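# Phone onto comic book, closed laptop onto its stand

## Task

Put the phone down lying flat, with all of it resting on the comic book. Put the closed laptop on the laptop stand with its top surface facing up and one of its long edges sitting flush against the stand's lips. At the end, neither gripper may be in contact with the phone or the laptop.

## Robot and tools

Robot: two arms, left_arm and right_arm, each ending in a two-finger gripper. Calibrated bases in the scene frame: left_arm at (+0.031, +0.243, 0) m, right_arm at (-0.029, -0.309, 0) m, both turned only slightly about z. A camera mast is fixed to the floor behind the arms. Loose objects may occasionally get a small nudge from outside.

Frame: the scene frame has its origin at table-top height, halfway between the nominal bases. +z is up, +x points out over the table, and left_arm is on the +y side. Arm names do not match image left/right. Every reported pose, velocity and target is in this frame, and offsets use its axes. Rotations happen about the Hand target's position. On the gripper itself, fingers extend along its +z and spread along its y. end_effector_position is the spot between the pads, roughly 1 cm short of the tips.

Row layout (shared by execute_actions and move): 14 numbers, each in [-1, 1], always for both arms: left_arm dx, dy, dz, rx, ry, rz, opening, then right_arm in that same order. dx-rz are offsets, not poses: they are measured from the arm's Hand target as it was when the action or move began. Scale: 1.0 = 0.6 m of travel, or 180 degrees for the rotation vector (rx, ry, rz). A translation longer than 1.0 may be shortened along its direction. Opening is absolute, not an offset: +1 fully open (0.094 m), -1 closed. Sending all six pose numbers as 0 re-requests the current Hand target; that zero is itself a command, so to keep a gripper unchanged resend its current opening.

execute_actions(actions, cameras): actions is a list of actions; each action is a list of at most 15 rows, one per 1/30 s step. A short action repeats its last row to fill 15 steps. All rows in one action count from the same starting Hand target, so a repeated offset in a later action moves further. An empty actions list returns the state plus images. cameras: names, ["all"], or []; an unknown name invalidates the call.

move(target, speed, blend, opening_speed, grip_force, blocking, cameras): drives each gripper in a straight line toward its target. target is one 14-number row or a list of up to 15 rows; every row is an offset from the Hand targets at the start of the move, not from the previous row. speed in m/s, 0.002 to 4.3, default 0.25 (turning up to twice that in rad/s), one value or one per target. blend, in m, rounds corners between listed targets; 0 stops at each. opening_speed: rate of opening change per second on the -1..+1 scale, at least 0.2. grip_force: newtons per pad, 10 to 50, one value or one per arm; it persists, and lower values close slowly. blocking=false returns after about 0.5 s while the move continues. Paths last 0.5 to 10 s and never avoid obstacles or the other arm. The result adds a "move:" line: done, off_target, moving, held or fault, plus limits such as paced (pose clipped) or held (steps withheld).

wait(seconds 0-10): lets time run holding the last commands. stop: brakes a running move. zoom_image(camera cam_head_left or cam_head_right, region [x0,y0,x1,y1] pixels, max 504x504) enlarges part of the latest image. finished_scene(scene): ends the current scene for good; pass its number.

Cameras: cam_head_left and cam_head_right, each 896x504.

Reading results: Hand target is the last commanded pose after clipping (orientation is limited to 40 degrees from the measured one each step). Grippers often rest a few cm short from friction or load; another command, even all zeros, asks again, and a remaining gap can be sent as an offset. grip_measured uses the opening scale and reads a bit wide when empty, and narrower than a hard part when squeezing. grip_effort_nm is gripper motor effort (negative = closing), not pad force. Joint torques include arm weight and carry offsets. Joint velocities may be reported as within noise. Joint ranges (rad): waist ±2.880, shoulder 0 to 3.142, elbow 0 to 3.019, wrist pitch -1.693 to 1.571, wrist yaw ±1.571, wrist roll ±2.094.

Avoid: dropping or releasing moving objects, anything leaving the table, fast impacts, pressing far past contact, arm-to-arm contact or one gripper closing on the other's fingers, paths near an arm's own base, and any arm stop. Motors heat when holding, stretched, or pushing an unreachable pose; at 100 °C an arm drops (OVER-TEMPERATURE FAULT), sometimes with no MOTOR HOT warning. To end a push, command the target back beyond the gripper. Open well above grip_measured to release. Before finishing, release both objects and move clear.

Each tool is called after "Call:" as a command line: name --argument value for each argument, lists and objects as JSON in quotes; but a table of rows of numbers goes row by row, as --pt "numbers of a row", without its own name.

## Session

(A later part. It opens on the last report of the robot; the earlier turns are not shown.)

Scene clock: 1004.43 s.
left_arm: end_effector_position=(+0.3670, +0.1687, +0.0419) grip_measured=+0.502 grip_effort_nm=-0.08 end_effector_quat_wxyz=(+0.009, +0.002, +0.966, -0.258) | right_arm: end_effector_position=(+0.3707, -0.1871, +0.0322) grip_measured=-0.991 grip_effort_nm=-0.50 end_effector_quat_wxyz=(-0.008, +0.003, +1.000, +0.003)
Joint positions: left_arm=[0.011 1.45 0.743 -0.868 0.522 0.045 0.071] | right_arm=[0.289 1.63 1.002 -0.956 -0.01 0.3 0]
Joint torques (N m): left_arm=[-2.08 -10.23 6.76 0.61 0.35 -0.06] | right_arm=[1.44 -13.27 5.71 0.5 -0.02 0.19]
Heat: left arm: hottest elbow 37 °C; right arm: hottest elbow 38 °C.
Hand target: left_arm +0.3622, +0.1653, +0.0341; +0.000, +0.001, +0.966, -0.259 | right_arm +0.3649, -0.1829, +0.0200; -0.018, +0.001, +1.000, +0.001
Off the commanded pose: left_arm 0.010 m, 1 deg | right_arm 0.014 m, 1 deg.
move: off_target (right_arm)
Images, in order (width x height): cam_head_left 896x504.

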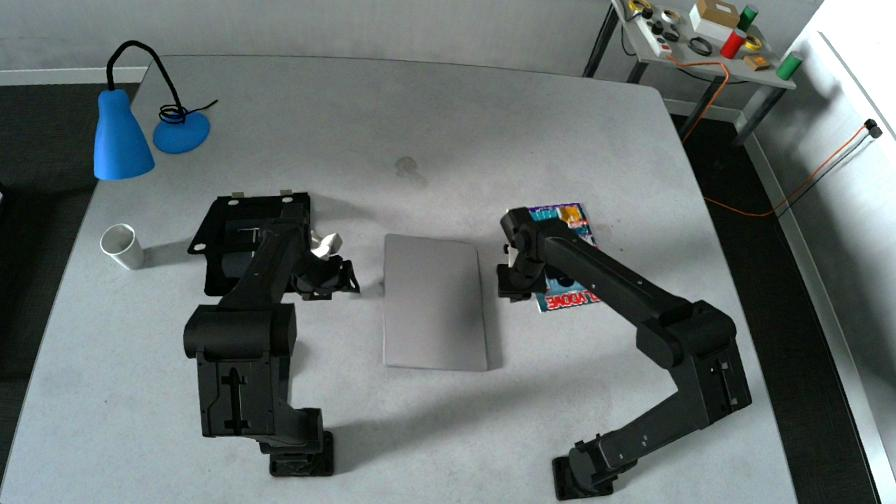

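Call:
move --target '[0.0, 0.0, -0.02, 0, 0, 0, 0.5, 0.0, 0.0917, -0.0167, 0, 0, 0, -1]' --speed 0.06 --cameras '["cam_head_left"]'

Call:
zoom_image --camera "cam_head_left" --region '[300, 250, 400, 320]'

Call:
zoom_image --camera "cam_head_left" --region '[450, 250, 550, 320]'

Scene clock: 1020.50 s.
left_arm: end_effector_position=(+0.3661, +0.1682, +0.0287) grip_measured=+0.502 grip_effort_nm=-0.08 end_effector_quat_wxyz=(+0.007, +0.002, +0.966, -0.258) | right_arm: end_effector_position=(+0.3511, -0.1395, +0.0116) grip_measured=-0.991 grip_effort_nm=-0.50 end_effector_quat_wxyz=(-0.026, +0.002, +1.000, -0.003)
Joint positions: left_arm=[0.01 1.478 0.729 -0.828 0.522 0.045 0.071] | right_arm=[0.41 1.682 1.002 -0.94 -0.015 0.42 0]
Joint torques (N m): left_arm=[-1.96 -10.17 6.9 0.85 0.34 0] | right_arm=[1.32 -13.33 9.06 0.36 0.02 0.21]
Heat: left arm: hottest elbow 36 °C; right arm: hottest elbow 38 °C.
Hand target: left_arm +0.3622, +0.1653, +0.0221; +0.000, +0.001, +0.966, -0.259 | right_arm +0.3650, -0.1280, +0.0100; -0.018, +0.001, +1.000, +0.001
Off the commanded pose: left_arm 0.008 m, 1 deg | right_arm 0.018 m, 1 deg.
move: off_target (right_arm)
Images, in order (width x height): cam_head_left 896x504.

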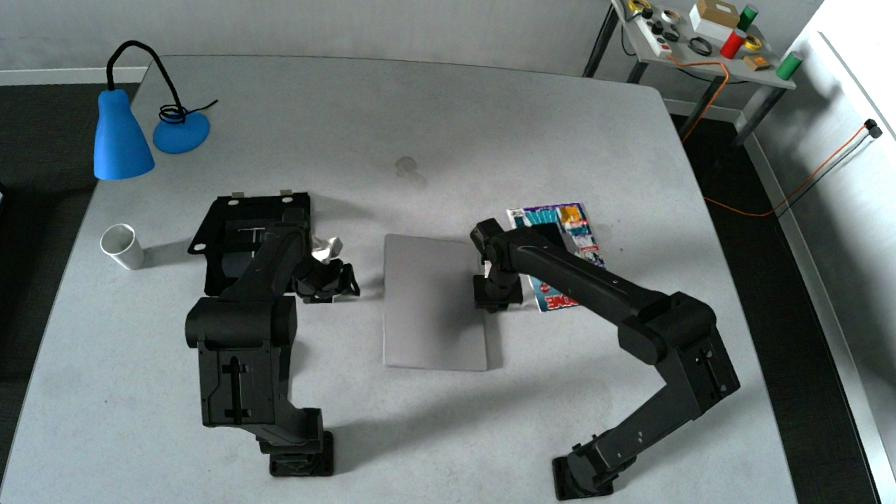

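Scaled by 5.040.

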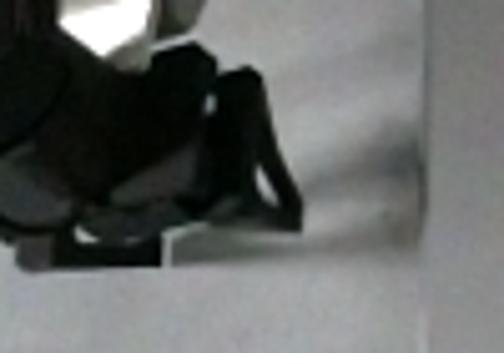

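Scaled by 5.040.

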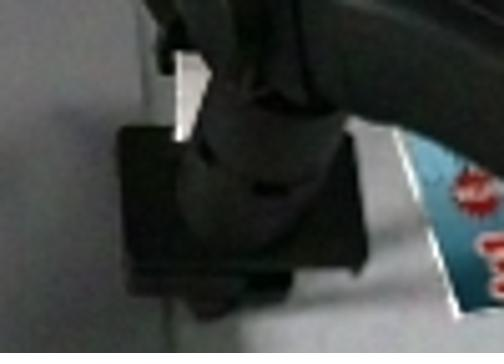

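Call:
move --target '[0.0, -0.175, 0.0, 0, 0, 0, 0.5, 0.0, 0.0, 0.0, 0, 0, 0, -1]' --speed 0.1 --cameras '["cam_head_left"]'

Call:
zoom_image --camera "cam_head_left" --region '[340, 250, 520, 376]'

Scene clock: 1029.13 s.
left_arm: end_effector_position=(+0.3710, +0.0943, +0.0261) grip_measured=+0.500 grip_effort_nm=0.03 end_effector_quat_wxyz=(+0.008, -0.029, +0.970, -0.240) | right_arm: end_effector_position=(+0.3521, -0.1445, +0.0117) grip_measured=-0.991 grip_effort_nm=-0.49 end_effector_quat_wxyz=(-0.023, +0.005, +1.000, -0.014)
Joint positions: left_arm=[-0.226 1.473 0.722 -0.684 0.467 -0.29 0.07] | right_arm=[0.407 1.682 1.002 -0.945 0.007 0.423 0]
Joint torques (N m): left_arm=[-7.3 -9.82 7.39 1.68 1.64 -0.15] | right_arm=[1.61 -13.27 9.03 0.47 -0.73 0.19]
Heat: left arm: hottest elbow 36 °C; right arm: hottest elbow 40 °C.
Hand target: left_arm +0.3621, +0.0602, +0.0221; +0.000, +0.001, +0.966, -0.259 | right_arm +0.3650, -0.1279, +0.0100; -0.018, +0.001, +1.000, +0.001
Off the commanded pose: left_arm 0.035 m, 4 deg | right_arm 0.021 m, 2 deg.
move: off_target (left_arm, right_arm)
Images, in order (width x height): cam_head_left 896x504.

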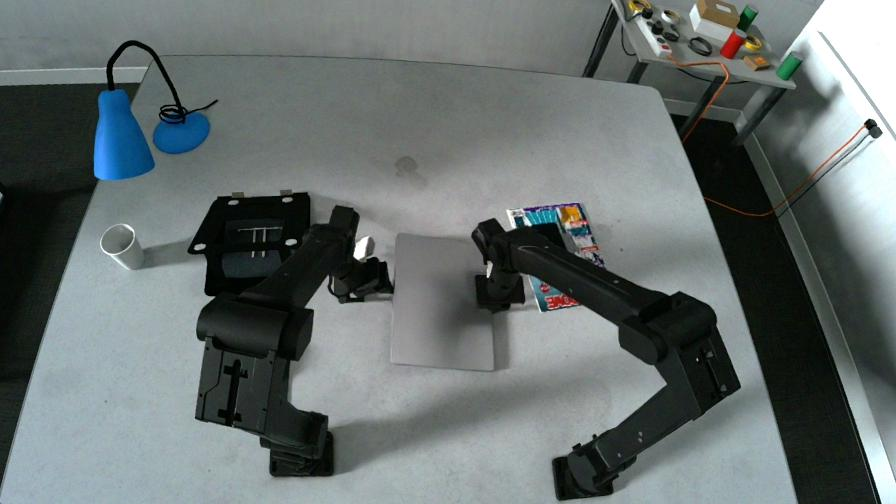

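Scaled by 2.800.

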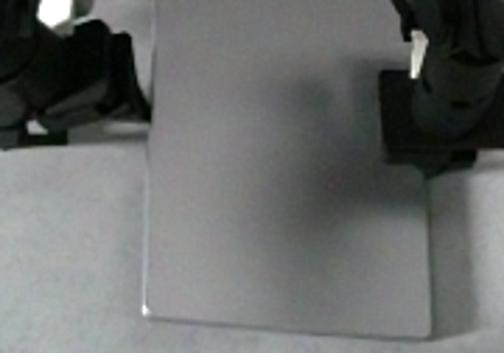

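Call:
zoom_image --camera "cam_head_left" --region '[355, 260, 425, 320]'

Call:
execute_actions --actions '[]' --cameras '["cam_head_right"]'

Call:
zoom_image --camera "cam_head_right" --region '[340, 250, 420, 320]'

Scaled by 7.200.

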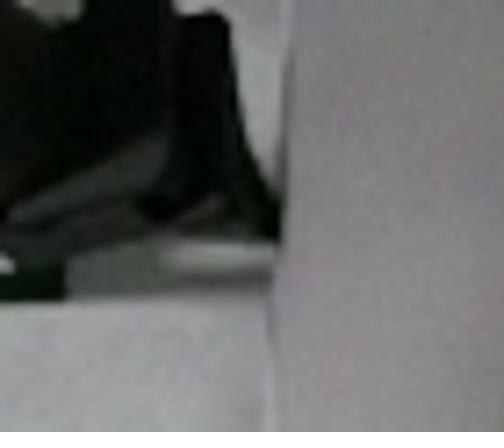

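Scene clock: 1047.60 s.
left_arm: end_effector_position=(+0.3711, +0.0943, +0.0262) grip_measured=+0.500 grip_effort_nm=0.02 end_effector_quat_wxyz=(+0.009, -0.030, +0.970, -0.240) | right_arm: end_effector_position=(+0.3522, -0.1447, +0.0117) grip_measured=-0.991 grip_effort_nm=-0.49 end_effector_quat_wxyz=(-0.023, +0.005, +1.000, -0.014)
Joint positions: left_arm=[-0.226 1.473 0.722 -0.683 0.467 -0.291 0.07] | right_arm=[0.407 1.682 1.002 -0.945 0.007 0.423 0]
Joint velocities: within noise
Joint torques (N m): left_arm=[-6.83 -10.17 7.54 1.94 1.66 -0.12] | right_arm=[1.49 -13.39 9.03 0.51 -0.74 0.19]
Motor temperatures (°C): left_arm=[23 26 35 24 30 23 26] | right_arm=[26 35 41 25 24 23 25]
Heat: left arm: hottest elbow 35 °C; right arm: hottest elbow 41 °C.
Hand target: left_arm +0.3622, +0.0602, +0.0221; +0.000, +0.001, +0.966, -0.259 | right_arm +0.3650, -0.1281, +0.0100; -0.018, +0.001, +1.000, +0.001
Tool commands: left_gripper/opening=+0.5 right_gripper/opening=-1.0
Off the commanded pose: left_arm 0.035 m, 4 deg | right_arm 0.021 m, 2 deg.
Images, in order (width x height): cam_head_right 896x504.

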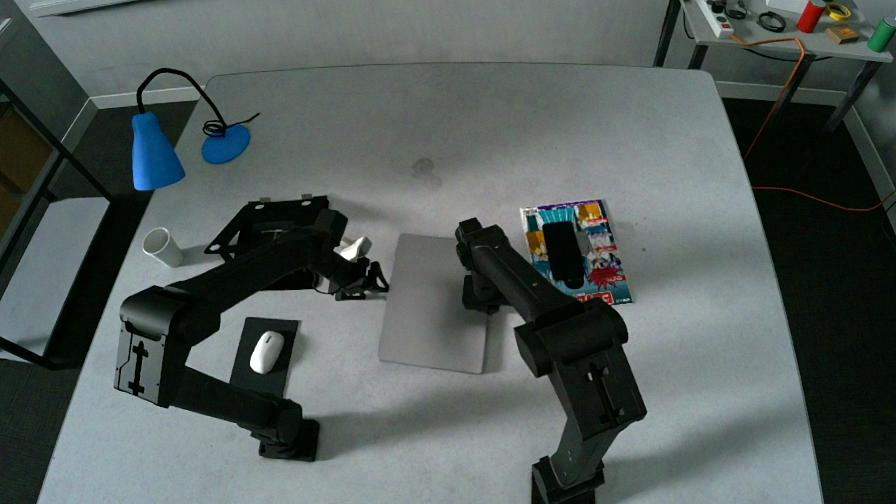

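Scaled by 6.300.

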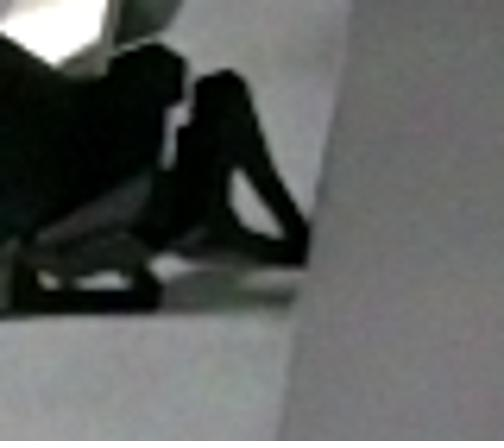

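Call:
move --pt "0.0 0.0733 0.0 0 0 0 0.5 -0.0117 -0.045 0.005 0 0 0 -1" --pt "0.0 0.0733 0.0 0 0 0 0.5 -0.0117 -0.045 0.15 0 0 0 -1" --pt "0.0 0.0733 0.0 0 0 0 0.5 -0.0117 0.1 0.13 0 0 0 -1" --speed 0.12 --blend '[0.005, 0.02, 0]' --cameras '["cam_head_left"]'

Scene clock: 1069.73 s.
left_arm: end_effector_position=(+0.3673, +0.0983, +0.0277) grip_measured=+0.500 grip_effort_nm=0.02 end_effector_quat_wxyz=(+0.010, +0.007, +0.966, -0.259) | right_arm: end_effector_position=(+0.3413, -0.0822, +0.0796) grip_measured=-0.991 grip_effort_nm=-0.49 end_effector_quat_wxyz=(-0.030, +0.001, +1.000, -0.006)
Joint positions: left_arm=[-0.197 1.473 0.716 -0.698 0.514 -0.184 0.07] | right_arm=[0.538 1.625 1.141 -1.143 -0.02 0.545 0]
Joint torques (N m): left_arm=[-0.32 -10.23 7.19 0.27 0.41 0.15] | right_arm=[1.08 -14.15 11.1 -0.16 0.05 0.23]
Heat: left arm: hottest elbow 34 °C; right arm: hottest elbow 42 °C.
Hand target: left_arm +0.3621, +0.1042, +0.0221; +0.000, +0.001, +0.966, -0.259 | right_arm +0.3579, -0.0679, +0.0880; -0.018, +0.001, +1.000, +0.001
Off the commanded pose: left_arm 0.010 m, 1 deg | right_arm 0.023 m, 1 deg.
move: off_target (right_arm)
Images, in order (width x height): cam_head_left 896x504.

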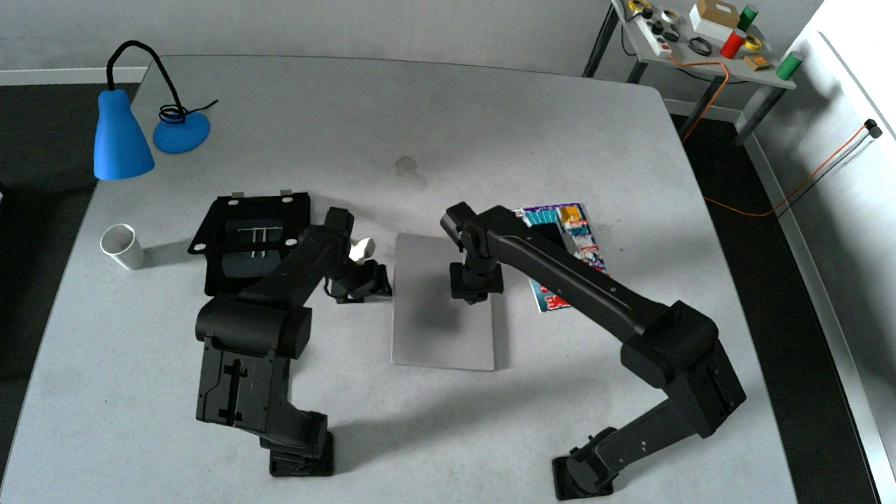

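Call:
move --target '[0.0, 0.0, 0.0, 0, 0, 0, 0.5, 0.0, 0.0, -0.0717, 0, 0, 0, -1]' --speed 0.06

Call:
move --target '[0.0, 0.0, 0.0, 0, 0, 0, 0.5, 0.0, 0.0, -0.0167, 0, 0, 0, -1]' --speed 0.03

Call:
move --target '[0.0, 0.0, 0.0, 0, 0, 0, 0.5, 0.0, 0.0, -0.0167, 0, 0, 0, -1]' --speed 0.03

Scene clock: 1075.23 s.
left_arm: end_effector_position=(+0.3673, +0.0983, +0.0277) grip_measured=+0.500 grip_effort_nm=0.02 end_effector_quat_wxyz=(+0.010, +0.007, +0.966, -0.259) | right_arm: end_effector_position=(+0.3581, -0.0721, +0.0552) grip_measured=-0.991 grip_effort_nm=-0.49 end_effector_quat_wxyz=(-0.013, +0.001, +1.000, +0.004)
Joint positions: left_arm=[-0.197 1.473 0.716 -0.698 0.514 -0.184 0.07] | right_arm=[0.538 1.681 1.141 -1.05 -0.02 0.545 0]
Joint torques (N m): left_arm=[-0.03 -10.34 6.97 0.21 0.46 0.13] | right_arm=[1.08 -14.8 7.15 0.47 0.06 0.22]
Heat: left arm: hottest elbow 34 °C; right arm: hottest elbow 42 °C.
Hand target: left_arm +0.3621, +0.1042, +0.0221; +0.000, +0.001, +0.966, -0.259 | right_arm +0.3579, -0.0679, +0.0450; -0.018, +0.001, +1.000, +0.001
Off the commanded pose: left_arm 0.010 m, 1 deg | right_arm 0.011 m, 1 deg.
move: off_target (right_arm)

Scene clock: 1076.10 s.
left_arm: end_effector_position=(+0.3673, +0.0983, +0.0277) grip_measured=+0.500 grip_effort_nm=0.03 end_effector_quat_wxyz=(+0.010, +0.007, +0.966, -0.259) | right_arm: end_effector_position=(+0.3625, -0.0694, +0.0493) grip_measured=-0.991 grip_effort_nm=-0.49 end_effector_quat_wxyz=(-0.008, +0.001, +1.000, +0.007)
Joint positions: left_arm=[-0.197 1.473 0.716 -0.698 0.514 -0.184 0.07] | right_arm=[0.538 1.694 1.141 -1.025 -0.02 0.545 0]
Joint torques (N m): left_arm=[-1.14 -9.93 7.02 0.23 0.4 0.13] | right_arm=[1.08 -14.86 6.43 0.49 0.06 0.22]
Heat: left arm: hottest elbow 34 °C; right arm: hottest elbow 42 °C.
Hand target: left_arm +0.3621, +0.1042, +0.0221; +0.000, +0.001, +0.966, -0.259 | right_arm +0.3579, -0.0679, +0.0349; -0.018, +0.001, +1.000, +0.001
Off the commanded pose: left_arm 0.010 m, 1 deg | right_arm 0.015 m, 1 deg.
move: off_target (right_arm)

Scene clock: 1077.03 s.
left_arm: end_effector_position=(+0.3673, +0.0983, +0.0277) grip_measured=+0.500 grip_effort_nm=0.03 end_effector_quat_wxyz=(+0.010, +0.007, +0.966, -0.259) | right_arm: end_effector_position=(+0.3637, -0.0687, +0.0402) grip_measured=-0.991 grip_effort_nm=-0.49 end_effector_quat_wxyz=(-0.008, +0.001, +1.000, +0.007)
Joint positions: left_arm=[-0.197 1.473 0.716 -0.698 0.514 -0.184 0.07] | right_arm=[0.538 1.71 1.134 -1 -0.02 0.545 0]
Joint torques (N m): left_arm=[-0.21 -10.81 7.01 0.12 0.42 0.16] | right_arm=[1.14 -14.97 6.09 0.54 0.07 0.22]
Heat: left arm: hottest elbow 34 °C; right arm: hottest elbow 42 °C.
Hand target: left_arm +0.3621, +0.1042, +0.0221; +0.000, +0.001, +0.966, -0.259 | right_arm +0.3580, -0.0679, +0.0250; -0.018, +0.001, +1.000, +0.001
Off the commanded pose: left_arm 0.010 m, 1 deg | right_arm 0.016 m, 1 deg.
move: off_target (right_arm)

Call:
move --target '[0.0, 0.0, 0.0, 0, 0, 0, 0.5, 0.0, 0.0, -0.0133, 0, 0, 0, -1]' --speed 0.02

Call:
move --target '[0.0, 0.0, 0.0, 0, 0, 0, 0.5, 0.0, 0.0, -0.0133, 0, 0, 0, -1]' --speed 0.02

Scene clock: 1081.47 s.
left_arm: end_effector_position=(+0.3673, +0.0983, +0.0277) grip_measured=+0.500 grip_effort_nm=0.02 end_effector_quat_wxyz=(+0.010, +0.007, +0.966, -0.259) | right_arm: end_effector_position=(+0.3658, -0.0674, +0.0394) grip_measured=-0.991 grip_effort_nm=-0.49 end_effector_quat_wxyz=(-0.003, +0.001, +1.000, +0.010)
Joint positions: left_arm=[-0.197 1.473 0.716 -0.698 0.514 -0.184 0.07] | right_arm=[0.538 1.71 1.132 -0.987 -0.02 0.545 0]
Joint torques (N m): left_arm=[-0.26 -9.7 7.16 0.03 0.45 0.15] | right_arm=[1.03 -14.51 5.6 0.77 0.07 0.22]
Heat: left arm: hottest elbow 34 °C; right arm: hottest elbow 41 °C.
Hand target: left_arm +0.3621, +0.1042, +0.0221; +0.000, +0.001, +0.966, -0.259 | right_arm +0.3579, -0.0680, +0.0169; -0.018, +0.001, +1.000, +0.001
Off the commanded pose: left_arm 0.010 m, 1 deg | right_arm 0.024 m, 2 deg.
move: off_target (right_arm)

Scene clock: 1082.17 s.
left_arm: end_effector_position=(+0.3673, +0.0983, +0.0277) grip_measured=+0.500 grip_effort_nm=0.02 end_effector_quat_wxyz=(+0.010, +0.007, +0.966, -0.259) | right_arm: end_effector_position=(+0.3656, -0.0676, +0.0383) grip_measured=-0.991 grip_effort_nm=-0.49 end_effector_quat_wxyz=(-0.002, +0.001, +1.000, +0.011)
Joint positions: left_arm=[-0.197 1.473 0.716 -0.698 0.514 -0.184 0.07] | right_arm=[0.538 1.71 1.128 -0.982 -0.02 0.545 0]
Joint torques (N m): left_arm=[0.26 -9.76 7.05 0.1 0.35 0.16] | right_arm=[1.14 -13.27 5.2 1.35 0.07 0.22]
Heat: left arm: hottest elbow 34 °C; right arm: hottest elbow 41 °C.
Hand target: left_arm +0.3621, +0.1042, +0.0221; +0.000, +0.001, +0.966, -0.259 | right_arm +0.3579, -0.0680, +0.0090; -0.018, +0.001, +1.000, +0.001
Off the commanded pose: left_arm 0.010 m, 1 deg | right_arm 0.030 m, 2 deg.
move: off_target (right_arm)

Call:
move --pt "0.0 0.0417 0.0167 0 0 0 0.5 0.0 0.0 0.15 0 0 0 -1" --pt "0.0 0.0417 0.0167 0 0 0 1.0 0.0 0.0 0.15 0 0 0 -1" --speed 0.12

Call:
move --target '[0.0, -0.1667, 0.0, 0, 0, 0, 1.0, 0.0, -0.2, 0.0, 0, 0, 0, -1]' --speed 0.1 --cameras '["cam_head_left"]'

Call:
zoom_image --camera "cam_head_left" --region '[345, 230, 445, 320]'

Scene clock: 1097.20 s.
left_arm: end_effector_position=(+0.3612, +0.1222, +0.0327) grip_measured=+0.997 grip_effort_nm=0.17 end_effector_quat_wxyz=(+0.001, +0.006, +0.965, -0.264) | right_arm: end_effector_position=(+0.3429, -0.0813, +0.0792) grip_measured=-0.991 grip_effort_nm=-0.49 end_effector_quat_wxyz=(-0.039, +0.001, +0.999, -0.012)
Joint positions: left_arm=[-0.124 1.458 0.716 -0.774 0.532 -0.097 0.094] | right_arm=[0.538 1.644 1.162 -1.168 -0.02 0.545 0]
Joint torques (N m): left_arm=[0.26 -11.16 8.18 -0.14 -0.03 0.11] | right_arm=[1.08 -17.03 10.91 -0.38 0.04 0.22]
Heat: left arm: hottest elbow 34 °C; right arm: hottest elbow 39 °C.
Hand target: left_arm +0.3622, +0.1292, +0.0321; +0.000, +0.001, +0.966, -0.259 | right_arm +0.3579, -0.0680, +0.0990; -0.018, +0.001, +1.000, +0.000
Off the commanded pose: left_arm 0.007 m, 1 deg | right_arm 0.028 m, 3 deg.
move: off_target (right_arm)

Scene clock: 1099.20 s.
left_arm: end_effector_position=(+0.3524, +0.0405, +0.0331) grip_measured=+0.998 grip_effort_nm=0.13 end_effector_quat_wxyz=(-0.002, -0.006, +0.966, -0.258) | right_arm: end_effector_position=(+0.3593, -0.1835, +0.0970) grip_measured=-0.991 grip_effort_nm=-0.49 end_effector_quat_wxyz=(-0.025, +0.000, +1.000, -0.002)
Joint positions: left_arm=[-0.372 1.457 0.716 -0.64 0.488 -0.402 0.094] | right_arm=[0.305 1.536 1.084 -1.168 -0.012 0.31 0]
Joint torques (N m): left_arm=[-3.08 -8.41 10.92 1.2 0.15 -0.06] | right_arm=[-0.15 -15.97 6.38 0.4 0.05 0.07]
Heat: left arm: hottest elbow 34 °C; right arm: hottest elbow 39 °C.
Hand target: left_arm +0.3622, +0.0292, +0.0321; +0.000, +0.001, +0.966, -0.259 | right_arm +0.3580, -0.1879, +0.0990; -0.018, +0.001, +1.000, +0.001
Off the commanded pose: left_arm 0.015 m, 1 deg | right_arm 0.005 m, 1 deg.
move: off_target (left_arm)
Images, in order (width x height): cam_head_left 896x504.

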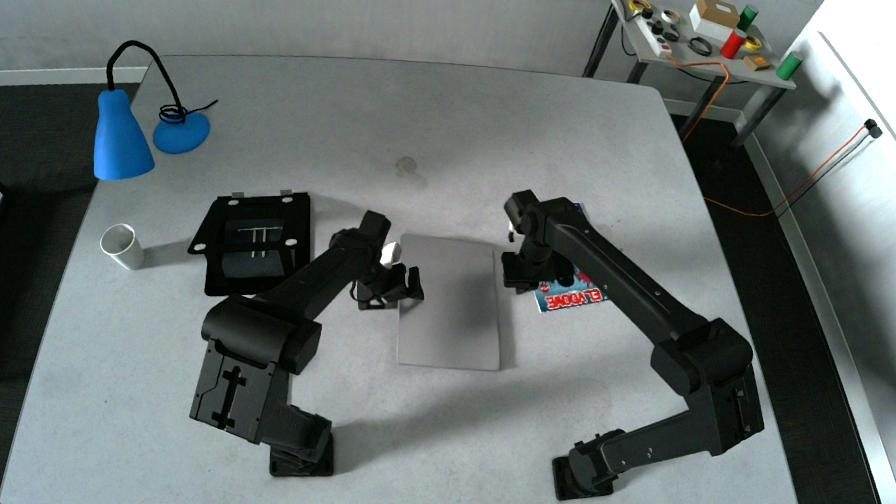

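Scaled by 5.040.

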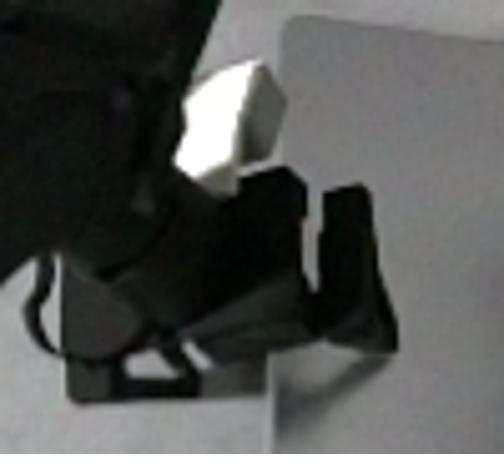

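Call:
move --pt "0 0 0 0 0 0 1.0 0.0 0.0067 -0.145 0 0 0 -1" --pt "0 0 0 0 0 0 1.0 0.0 0.05 -0.145 0 0 0 -1" --speed '[0.15, 0.06]' --cameras '["cam_head_left"]'

Call:
zoom_image --camera "cam_head_left" --region '[380, 220, 560, 390]'

Scene clock: 1109.23 s.
left_arm: end_effector_position=(+0.3524, +0.0405, +0.0331) grip_measured=+0.998 grip_effort_nm=0.13 end_effector_quat_wxyz=(-0.002, -0.006, +0.966, -0.258) | right_arm: end_effector_position=(+0.3522, -0.1647, +0.0161) grip_measured=-0.991 grip_effort_nm=-0.49 end_effector_quat_wxyz=(-0.018, +0.002, +1.000, +0.000)
Joint positions: left_arm=[-0.372 1.457 0.716 -0.64 0.488 -0.403 0.094] | right_arm=[0.353 1.646 0.97 -0.929 -0.013 0.362 0]
Joint torques (N m): left_arm=[-3.02 -9 10.91 1.07 0.11 -0.02] | right_arm=[1.32 -13.22 7.68 0.29 -0.01 0.23]
Heat: left arm: hottest elbow 34 °C; right arm: hottest elbow 39 °C.
Hand target: left_arm +0.3621, +0.0292, +0.0321; +0.000, +0.001, +0.966, -0.259 | right_arm +0.3580, -0.1580, +0.0120; -0.018, +0.001, +1.000, +0.001
Off the commanded pose: left_arm 0.015 m, 1 deg | right_arm 0.010 m, 0 deg.
move: off_target (left_arm)
Images, in order (width x height): cam_head_left 896x504.

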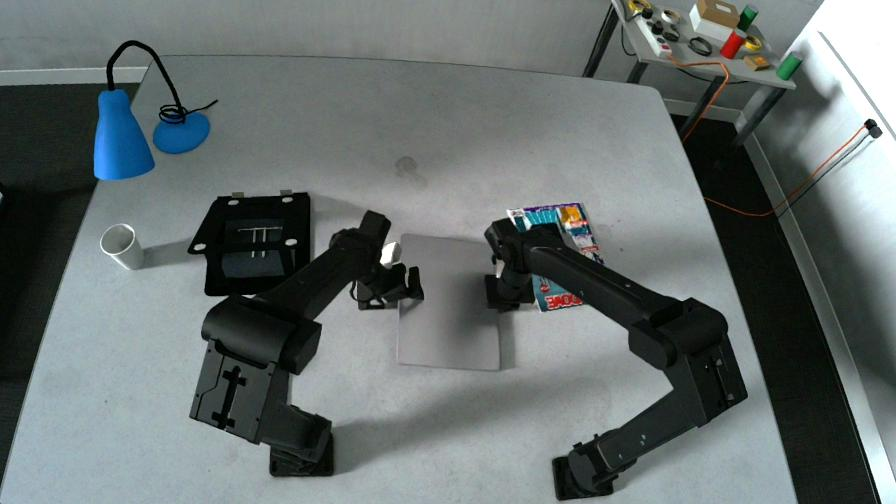

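Scaled by 2.800.

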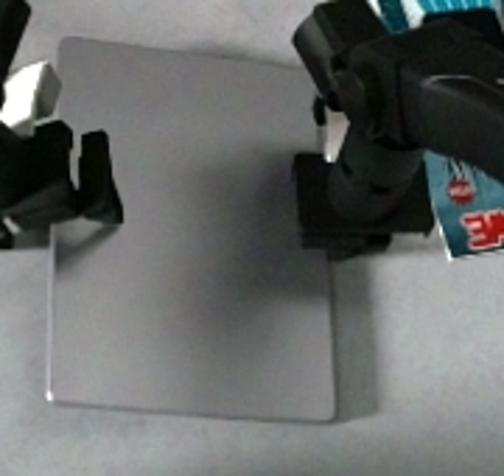

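Call:
move --target '[0.01, -0.0583, -0.005, 0, 0, 0, 1.0, 0, 0, 0, 0, 0, 0, -1]' --speed 0.05 --cameras '["cam_head_left"]'

Call:
zoom_image --camera "cam_head_left" --region '[350, 220, 530, 390]'

Scene clock: 1113.20 s.
left_arm: end_effector_position=(+0.3576, +0.0082, +0.0332) grip_measured=+0.998 grip_effort_nm=0.14 end_effector_quat_wxyz=(-0.002, -0.008, +0.966, -0.258) | right_arm: end_effector_position=(+0.3522, -0.1647, +0.0161) grip_measured=-0.991 grip_effort_nm=-0.49 end_effector_quat_wxyz=(-0.018, +0.002, +1.000, +0.000)
Joint positions: left_arm=[-0.452 1.491 0.752 -0.6 0.472 -0.497 0.094] | right_arm=[0.353 1.646 0.97 -0.929 -0.013 0.362 0]
Joint torques (N m): left_arm=[-2.84 -8.23 11.36 1.32 0.07 0.06] | right_arm=[1.2 -13.27 7.68 0.28 -0.01 0.22]
Heat: left arm: hottest elbow 34 °C; right arm: hottest elbow 39 °C.
Hand target: left_arm +0.3681, -0.0058, +0.0291; +0.000, +0.001, +0.966, -0.259 | right_arm +0.3580, -0.1580, +0.0120; -0.018, +0.001, +1.000, +0.001
Off the commanded pose: left_arm 0.018 m, 1 deg | right_arm 0.010 m, 0 deg.
move: off_target (left_arm)
Images, in order (width x height): cam_head_left 896x504.

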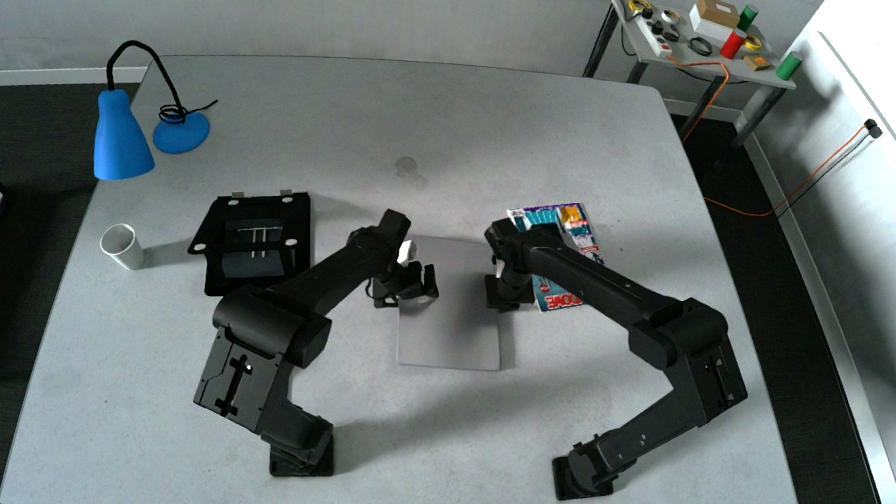

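Scaled by 2.800.

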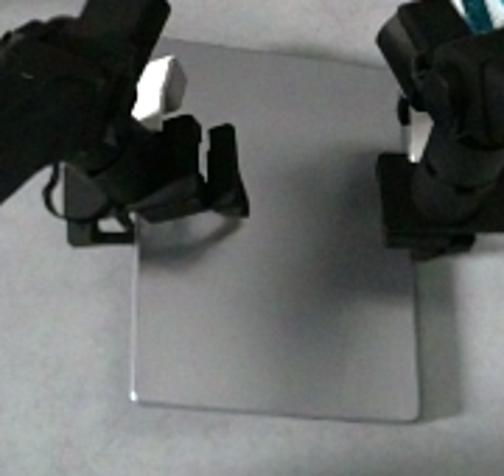

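Call:
zoom_image --camera "cam_head_left" --region '[365, 270, 435, 320]'

Call:
move --target '[0.0, -0.025, 0.0, 0, 0, 0, 1.0, 0, 0, 0, 0, 0, 0, -1]' --speed 0.04 --cameras '["cam_head_left"]'

Call:
zoom_image --camera "cam_head_left" --region '[365, 270, 435, 320]'

Scaled by 7.200.

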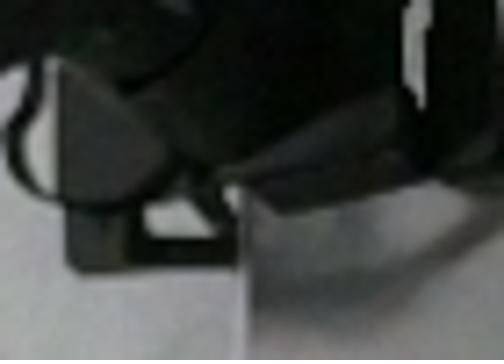

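Scene clock: 1116.63 s.
left_arm: end_effector_position=(+0.3591, -0.0061, +0.0333) grip_measured=+0.998 grip_effort_nm=0.14 end_effector_quat_wxyz=(-0.001, -0.008, +0.966, -0.258) | right_arm: end_effector_position=(+0.3522, -0.1647, +0.0161) grip_measured=-0.991 grip_effort_nm=-0.49 end_effector_quat_wxyz=(-0.018, +0.002, +1.000, +0.000)
Joint positions: left_arm=[-0.487 1.505 0.767 -0.582 0.462 -0.533 0.094] | right_arm=[0.353 1.646 0.97 -0.929 -0.013 0.362 0]
Joint torques (N m): left_arm=[-3.31 -8.53 11.26 1.43 0.15 0.01] | right_arm=[1.2 -13.27 7.69 0.28 0 0.23]
Heat: left arm: hottest elbow 35 °C; right arm: hottest elbow 39 °C.
Hand target: left_arm +0.3681, -0.0208, +0.0291; +0.000, +0.001, +0.966, -0.259 | right_arm +0.3580, -0.1580, +0.0120; -0.018, +0.001, +1.000, +0.001
Off the commanded pose: left_arm 0.018 m, 1 deg | right_arm 0.010 m, 0 deg.
move: off_target (left_arm)
Images, in order (width x height): cam_head_left 896x504.

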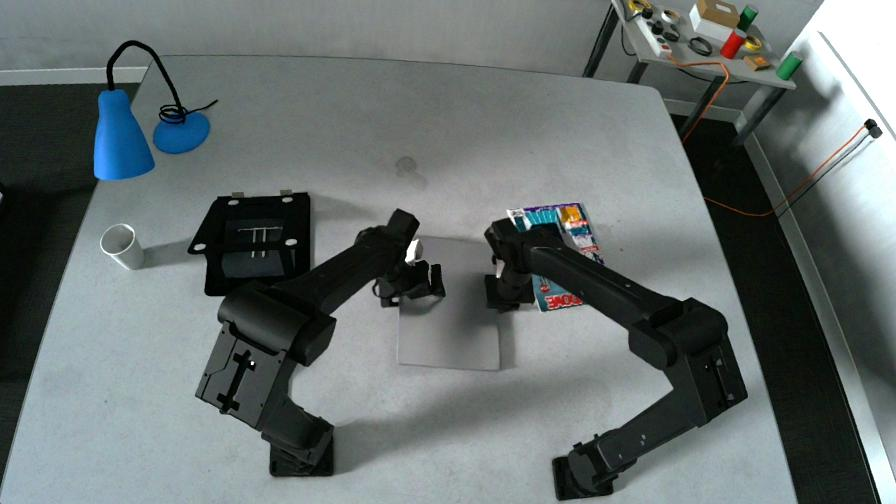

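Scaled by 7.200.

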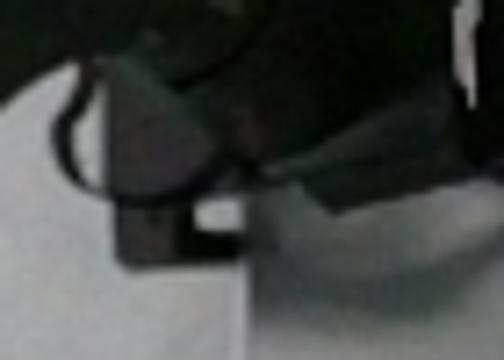

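Call:
move --target '[0.0, -0.0133, 0.0583, 0, 0, 0, 1.0, 0, 0, 0, 0, 0, 0, -1]' --speed 0.05 --cameras '["all"]'

Call:
zoom_image --camera "cam_head_left" --region '[350, 220, 530, 390]'

Scene clock: 1142.50 s.
left_arm: end_effector_position=(+0.3489, -0.0061, +0.0341) grip_measured=+0.998 grip_effort_nm=0.11 end_effector_quat_wxyz=(-0.024, -0.010, +0.970, -0.241) | right_arm: end_effector_position=(+0.3522, -0.1647, +0.0161) grip_measured=-0.991 grip_effort_nm=-0.49 end_effector_quat_wxyz=(-0.018, +0.002, +1.000, +0.000)
Joint positions: left_arm=[-0.502 1.505 0.783 -0.65 0.451 -0.541 0.094] | right_arm=[0.353 1.646 0.97 -0.929 -0.013 0.362 0]
Joint torques (N m): left_arm=[-3.19 -14.39 14.17 0.2 0.43 -0.15] | right_arm=[1.14 -13.16 7.69 0.29 0 0.22]
Heat: left arm: hottest elbow 36 °C; right arm: hottest elbow 39 °C.
Hand target: left_arm +0.3681, -0.0288, +0.0642; +0.000, +0.001, +0.966, -0.259 | right_arm +0.3580, -0.1580, +0.0120; -0.018, +0.001, +1.000, +0.001
Off the commanded pose: left_arm 0.042 m, 4 deg | right_arm 0.010 m, 0 deg.
move: off_target (left_arm)

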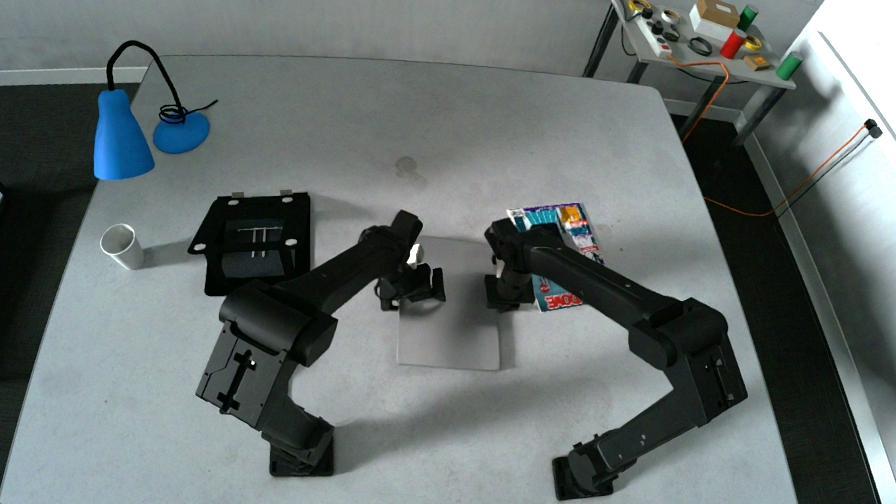

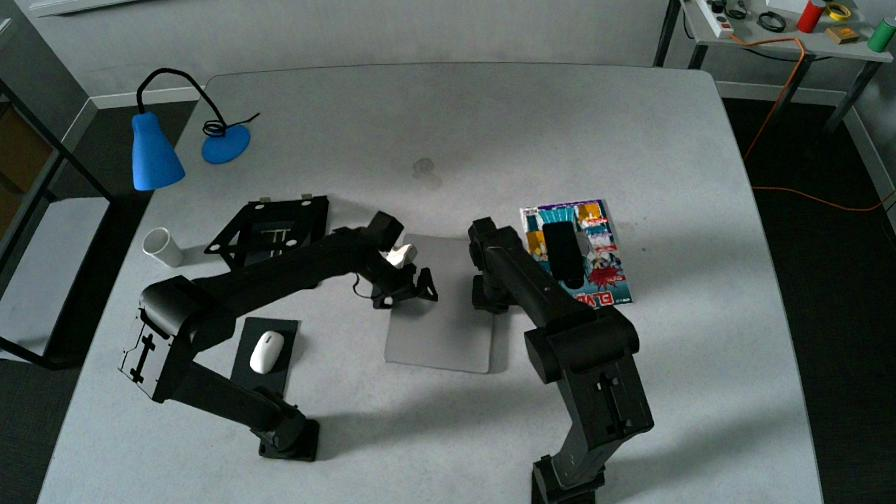

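Scaled by 2.800.

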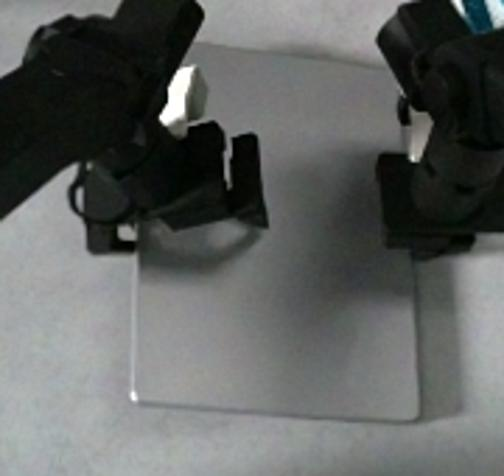

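Call:
move --target '[0.0167, 0.0, 0.0333, 0, 0, 0, 1.0, 0, 0, 0, 0, 0, 0, -1]' --speed 0.04 --cameras '["cam_head_left"]'

Call:
zoom_image --camera "cam_head_left" --region '[350, 220, 530, 390]'

Scene clock: 1147.13 s.
left_arm: end_effector_position=(+0.3446, -0.0035, +0.0393) grip_measured=+0.999 grip_effort_nm=0.10 end_effector_quat_wxyz=(-0.044, -0.016, +0.972, -0.229) | right_arm: end_effector_position=(+0.3522, -0.1647, +0.0161) grip_measured=-0.991 grip_effort_nm=-0.49 end_effector_quat_wxyz=(-0.018, +0.002, +1.000, +0.000)
Joint positions: left_arm=[-0.502 1.505 0.807 -0.725 0.448 -0.541 0.094] | right_arm=[0.353 1.646 0.97 -0.929 -0.013 0.362 0]
Joint torques (N m): left_arm=[-2.73 -15.38 16.16 0.27 0.59 -0.04] | right_arm=[1.26 -13.22 7.71 0.28 0 0.22]
Heat: left arm: hottest elbow 37 °C; right arm: hottest elbow 39 °C.
Hand target: left_arm +0.3782, -0.0287, +0.0841; +0.000, +0.001, +0.966, -0.259 | right_arm +0.3580, -0.1580, +0.0120; -0.018, +0.001, +1.000, +0.001
Off the commanded pose: left_arm 0.061 m, 6 deg | right_arm 0.010 m, 0 deg.
move: off_target (left_arm)
Images, in order (width x height): cam_head_left 896x504.

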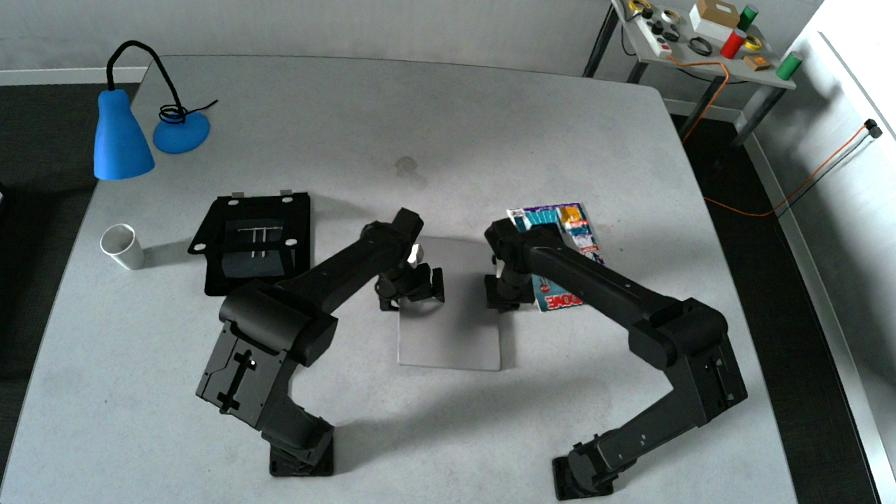

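Scaled by 2.800.

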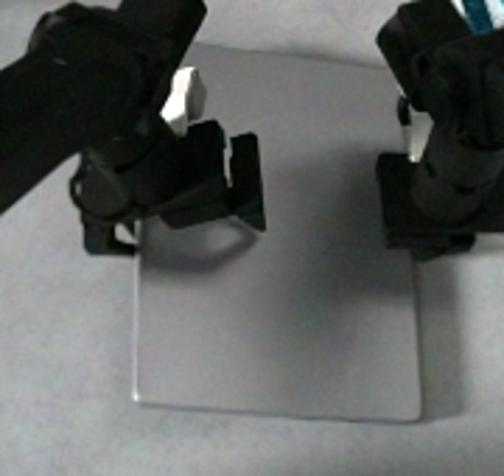

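Call:
move --target '[0.0167, 0.0, 0.025, 0, 0, 0, 1.0, 0, 0, 0, 0, 0, 0, -1]' --speed 0.04

Call:
move --target '[0.0, 0.0, 0.025, 0, 0, 0, 1.0, 0, 0, 0, 0, 0, 0, -1]' --speed 0.04 --cameras '["cam_head_left"]'

Call:
zoom_image --camera "cam_head_left" --region '[350, 220, 530, 390]'

Scene clock: 1151.50 s.
left_arm: end_effector_position=(+0.3449, -0.0035, +0.0486) grip_measured=+0.999 grip_effort_nm=0.09 end_effector_quat_wxyz=(-0.056, -0.017, +0.973, -0.222) | right_arm: end_effector_position=(+0.3522, -0.1647, +0.0161) grip_measured=-0.991 grip_effort_nm=-0.49 end_effector_quat_wxyz=(-0.018, +0.002, +1.000, +0.000)
Joint positions: left_arm=[-0.502 1.501 0.838 -0.787 0.448 -0.536 0.094] | right_arm=[0.353 1.646 0.97 -0.929 -0.012 0.362 0]
Joint torques (N m): left_arm=[-1.73 -15.5 17.43 0.58 0.8 0.06] | right_arm=[1.26 -13.27 7.68 0.29 -0.02 0.22]
Heat: left arm: hottest elbow 38 °C; right arm: hottest elbow 39 °C.
Hand target: left_arm +0.3881, -0.0287, +0.0991; +0.000, +0.000, +0.966, -0.259 | right_arm +0.3580, -0.1580, +0.0120; -0.018, +0.001, +1.000, +0.001
Off the commanded pose: left_arm 0.071 m, 8 deg | right_arm 0.010 m, 0 deg.
move: off_target (left_arm)

Scene clock: 1152.43 s.
left_arm: end_effector_position=(+0.3438, -0.0017, +0.0560) grip_measured=+0.999 grip_effort_nm=0.08 end_effector_quat_wxyz=(-0.060, -0.017, +0.974, -0.217) | right_arm: end_effector_position=(+0.3523, -0.1649, +0.0161) grip_measured=-0.991 grip_effort_nm=-0.49 end_effector_quat_wxyz=(-0.018, +0.002, +1.000, -0.001)
Joint positions: left_arm=[-0.502 1.49 0.852 -0.828 0.442 -0.531 0.094] | right_arm=[0.353 1.646 0.97 -0.929 -0.011 0.363 0]
Joint torques (N m): left_arm=[-1.73 -16.79 18.22 0.34 0.92 0.05] | right_arm=[1.26 -13.22 7.71 0.29 -0.05 0.22]
Heat: left arm: hottest elbow 38 °C; right arm: hottest elbow 39 °C.
Hand target: left_arm +0.3882, -0.0288, +0.1141; +0.000, +0.001, +0.966, -0.259 | right_arm +0.3580, -0.1580, +0.0120; -0.018, +0.001, +1.000, +0.001
Off the commanded pose: left_arm 0.078 m, 9 deg | right_arm 0.010 m, 0 deg.
move: off_target (left_arm)
Images, in order (width x height): cam_head_left 896x504.

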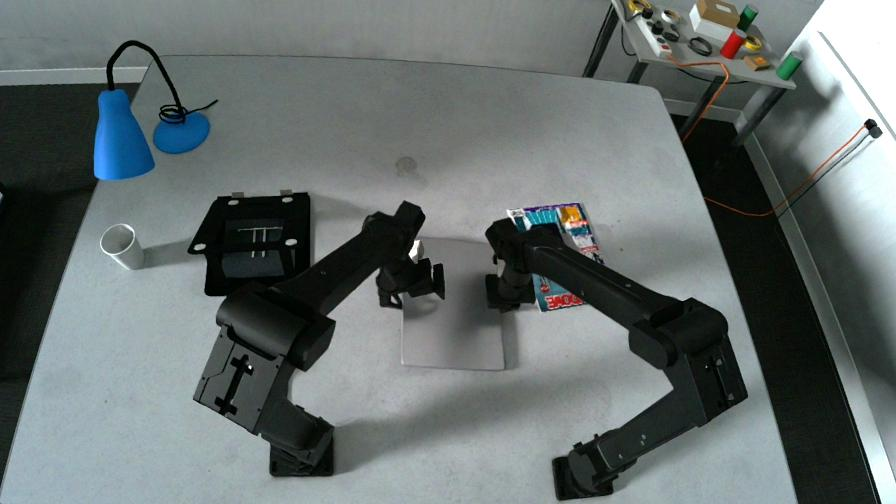

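Scaled by 2.800.

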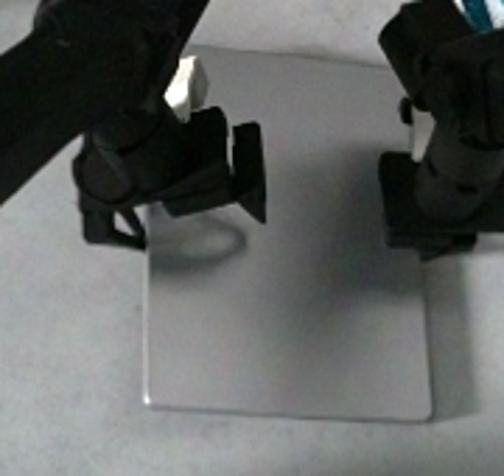

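Call:
move --pt "-0.0333 0.0833 -0.05 0 0 0 1.0 0 0.01 0 0 0 0 -1" --pt "-0.0333 0.0833 -0.1433 0 0 0 1.0 0 0.01 0 0 0 0 -1" --speed 0.08

Call:
move --target '[0.0, -0.0917, 0.0, 0, 0, 0, 1.0, 0, 0, 0, 0, 0, 0, -1]' --speed 0.06 --cameras '["cam_head_left"]'

Call:
zoom_image --camera "cam_head_left" --region '[350, 220, 530, 390]'

Scene clock: 1166.70 s.
left_arm: end_effector_position=(+0.3670, +0.0168, +0.0342) grip_measured=+0.999 grip_effort_nm=0.08 end_effector_quat_wxyz=(+0.000, +0.003, +0.966, -0.258) | right_arm: end_effector_position=(+0.3522, -0.1646, +0.0161) grip_measured=-0.991 grip_effort_nm=-0.49 end_effector_quat_wxyz=(-0.018, +0.007, +1.000, -0.002)
Joint positions: left_arm=[-0.419 1.505 0.772 -0.624 0.48 -0.436 0.094] | right_arm=[0.355 1.646 0.97 -0.929 -0.009 0.375 0]
Joint torques (N m): left_arm=[-0.97 -11.4 7.34 1.25 0.38 0.15] | right_arm=[2.08 -12.86 8.12 0.23 -0.13 0.22]
Motor temperatures (°C): left_arm=[23 28 41 24 28 23 26] | right_arm=[26 36 39 25 24 23 25]
Heat: left arm: hottest elbow 41 °C; right arm: hottest elbow 39 °C.
Hand target: left_arm +0.3681, +0.0213, +0.0281; +0.000, +0.001, +0.966, -0.259 | right_arm +0.3580, -0.1520, +0.0120; -0.018, +0.001, +1.000, +0.000
Off the commanded pose: left_arm 0.008 m, 0 deg | right_arm 0.014 m, 1 deg.
move: off_target (right_arm)

Scene clock: 1168.17 s.
left_arm: end_effector_position=(+0.3614, -0.0147, +0.0331) grip_measured=+0.999 grip_effort_nm=0.08 end_effector_quat_wxyz=(+0.004, -0.006, +0.967, -0.256) | right_arm: end_effector_position=(+0.3523, -0.1649, +0.0161) grip_measured=-0.991 grip_effort_nm=-0.49 end_effector_quat_wxyz=(-0.017, +0.007, +1.000, -0.002)
Joint positions: left_arm=[-0.508 1.515 0.778 -0.568 0.448 -0.554 0.094] | right_arm=[0.355 1.646 0.97 -0.929 -0.008 0.375 0]
Joint torques (N m): left_arm=[-4.37 -8.23 11.58 1.52 0.29 -0.14] | right_arm=[2.08 -12.92 8.12 0.21 -0.18 0.23]
Heat: left arm: hottest elbow 41 °C; right arm: hottest elbow 39 °C.
Hand target: left_arm +0.3681, -0.0338, +0.0281; +0.000, +0.001, +0.966, -0.259 | right_arm +0.3580, -0.1520, +0.0120; -0.018, +0.001, +1.000, +0.000
Off the commanded pose: left_arm 0.021 m, 1 deg | right_arm 0.015 m, 1 deg.
move: off_target (left_arm, right_arm)
Images, in order (width x height): cam_head_left 896x504.

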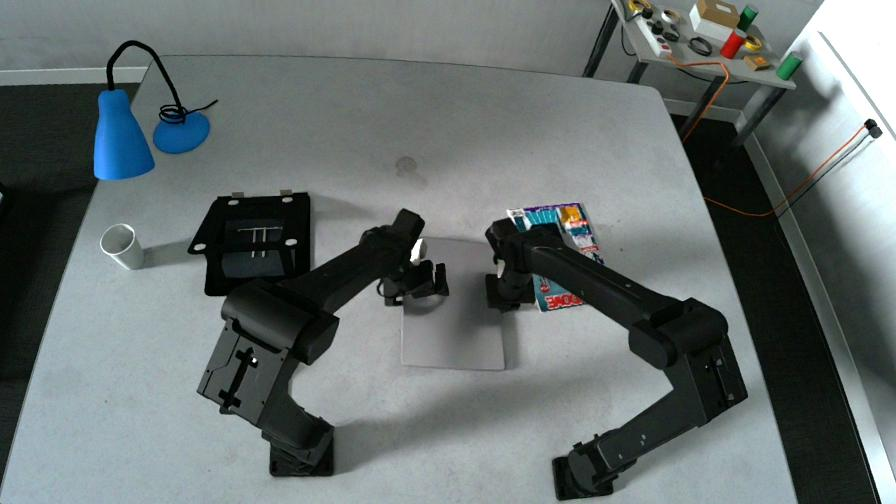

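Scaled by 2.800.

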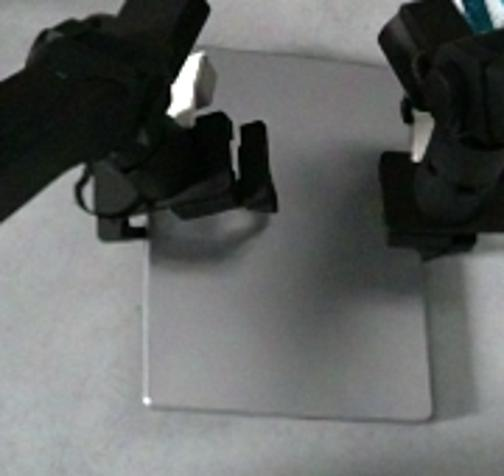

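Call:
move --target '[0.0, -0.0333, 0.0083, 0, 0, 0, 1.0, 0, 0, 0, 0, 0, 0, -1]' --speed 0.05 --cameras '["cam_head_left"]'

Call:
zoom_image --camera "cam_head_left" --region '[350, 220, 530, 390]'

Scene clock: 1174.03 s.
left_arm: end_effector_position=(+0.3629, -0.0168, +0.0327) grip_measured=+0.999 grip_effort_nm=0.08 end_effector_quat_wxyz=(+0.007, -0.020, +0.969, -0.245) | right_arm: end_effector_position=(+0.3527, -0.1659, +0.0161) grip_measured=-0.991 grip_effort_nm=-0.49 end_effector_quat_wxyz=(-0.016, +0.007, +1.000, -0.006)
Joint positions: left_arm=[-0.522 1.516 0.784 -0.568 0.419 -0.594 0.094] | right_arm=[0.355 1.646 0.97 -0.929 -0.001 0.375 0]
Joint torques (N m): left_arm=[-6.36 -8.35 13.37 1.36 1.01 -0.16] | right_arm=[2.14 -12.92 8.1 0.21 -0.4 0.23]
Heat: left arm: hottest elbow 40 °C; right arm: hottest elbow 40 °C.
Hand target: left_arm +0.3681, -0.0538, +0.0331; +0.000, +0.001, +0.966, -0.259 | right_arm +0.3579, -0.1519, +0.0120; -0.018, +0.001, +1.000, +0.001
Off the commanded pose: left_arm 0.037 m, 3 deg | right_arm 0.015 m, 1 deg.
move: off_target (left_arm, right_arm)
Images, in order (width x height): cam_head_left 896x504.

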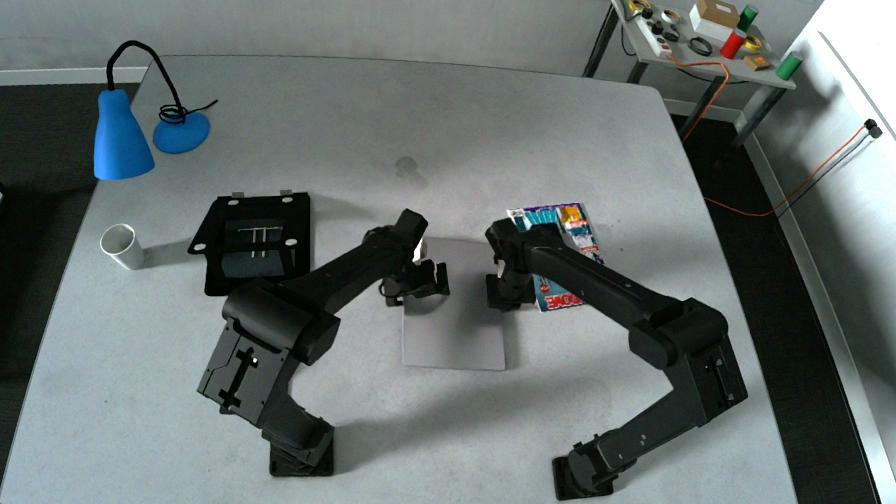

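Scaled by 2.800.

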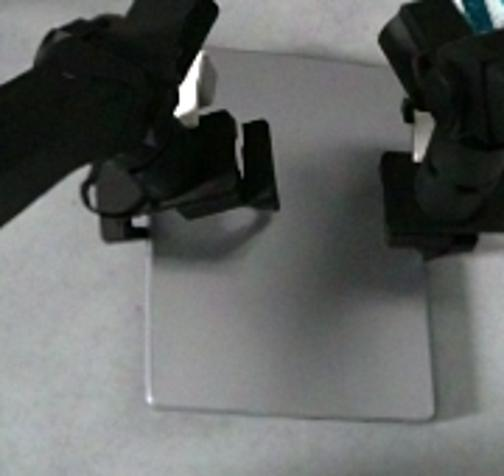

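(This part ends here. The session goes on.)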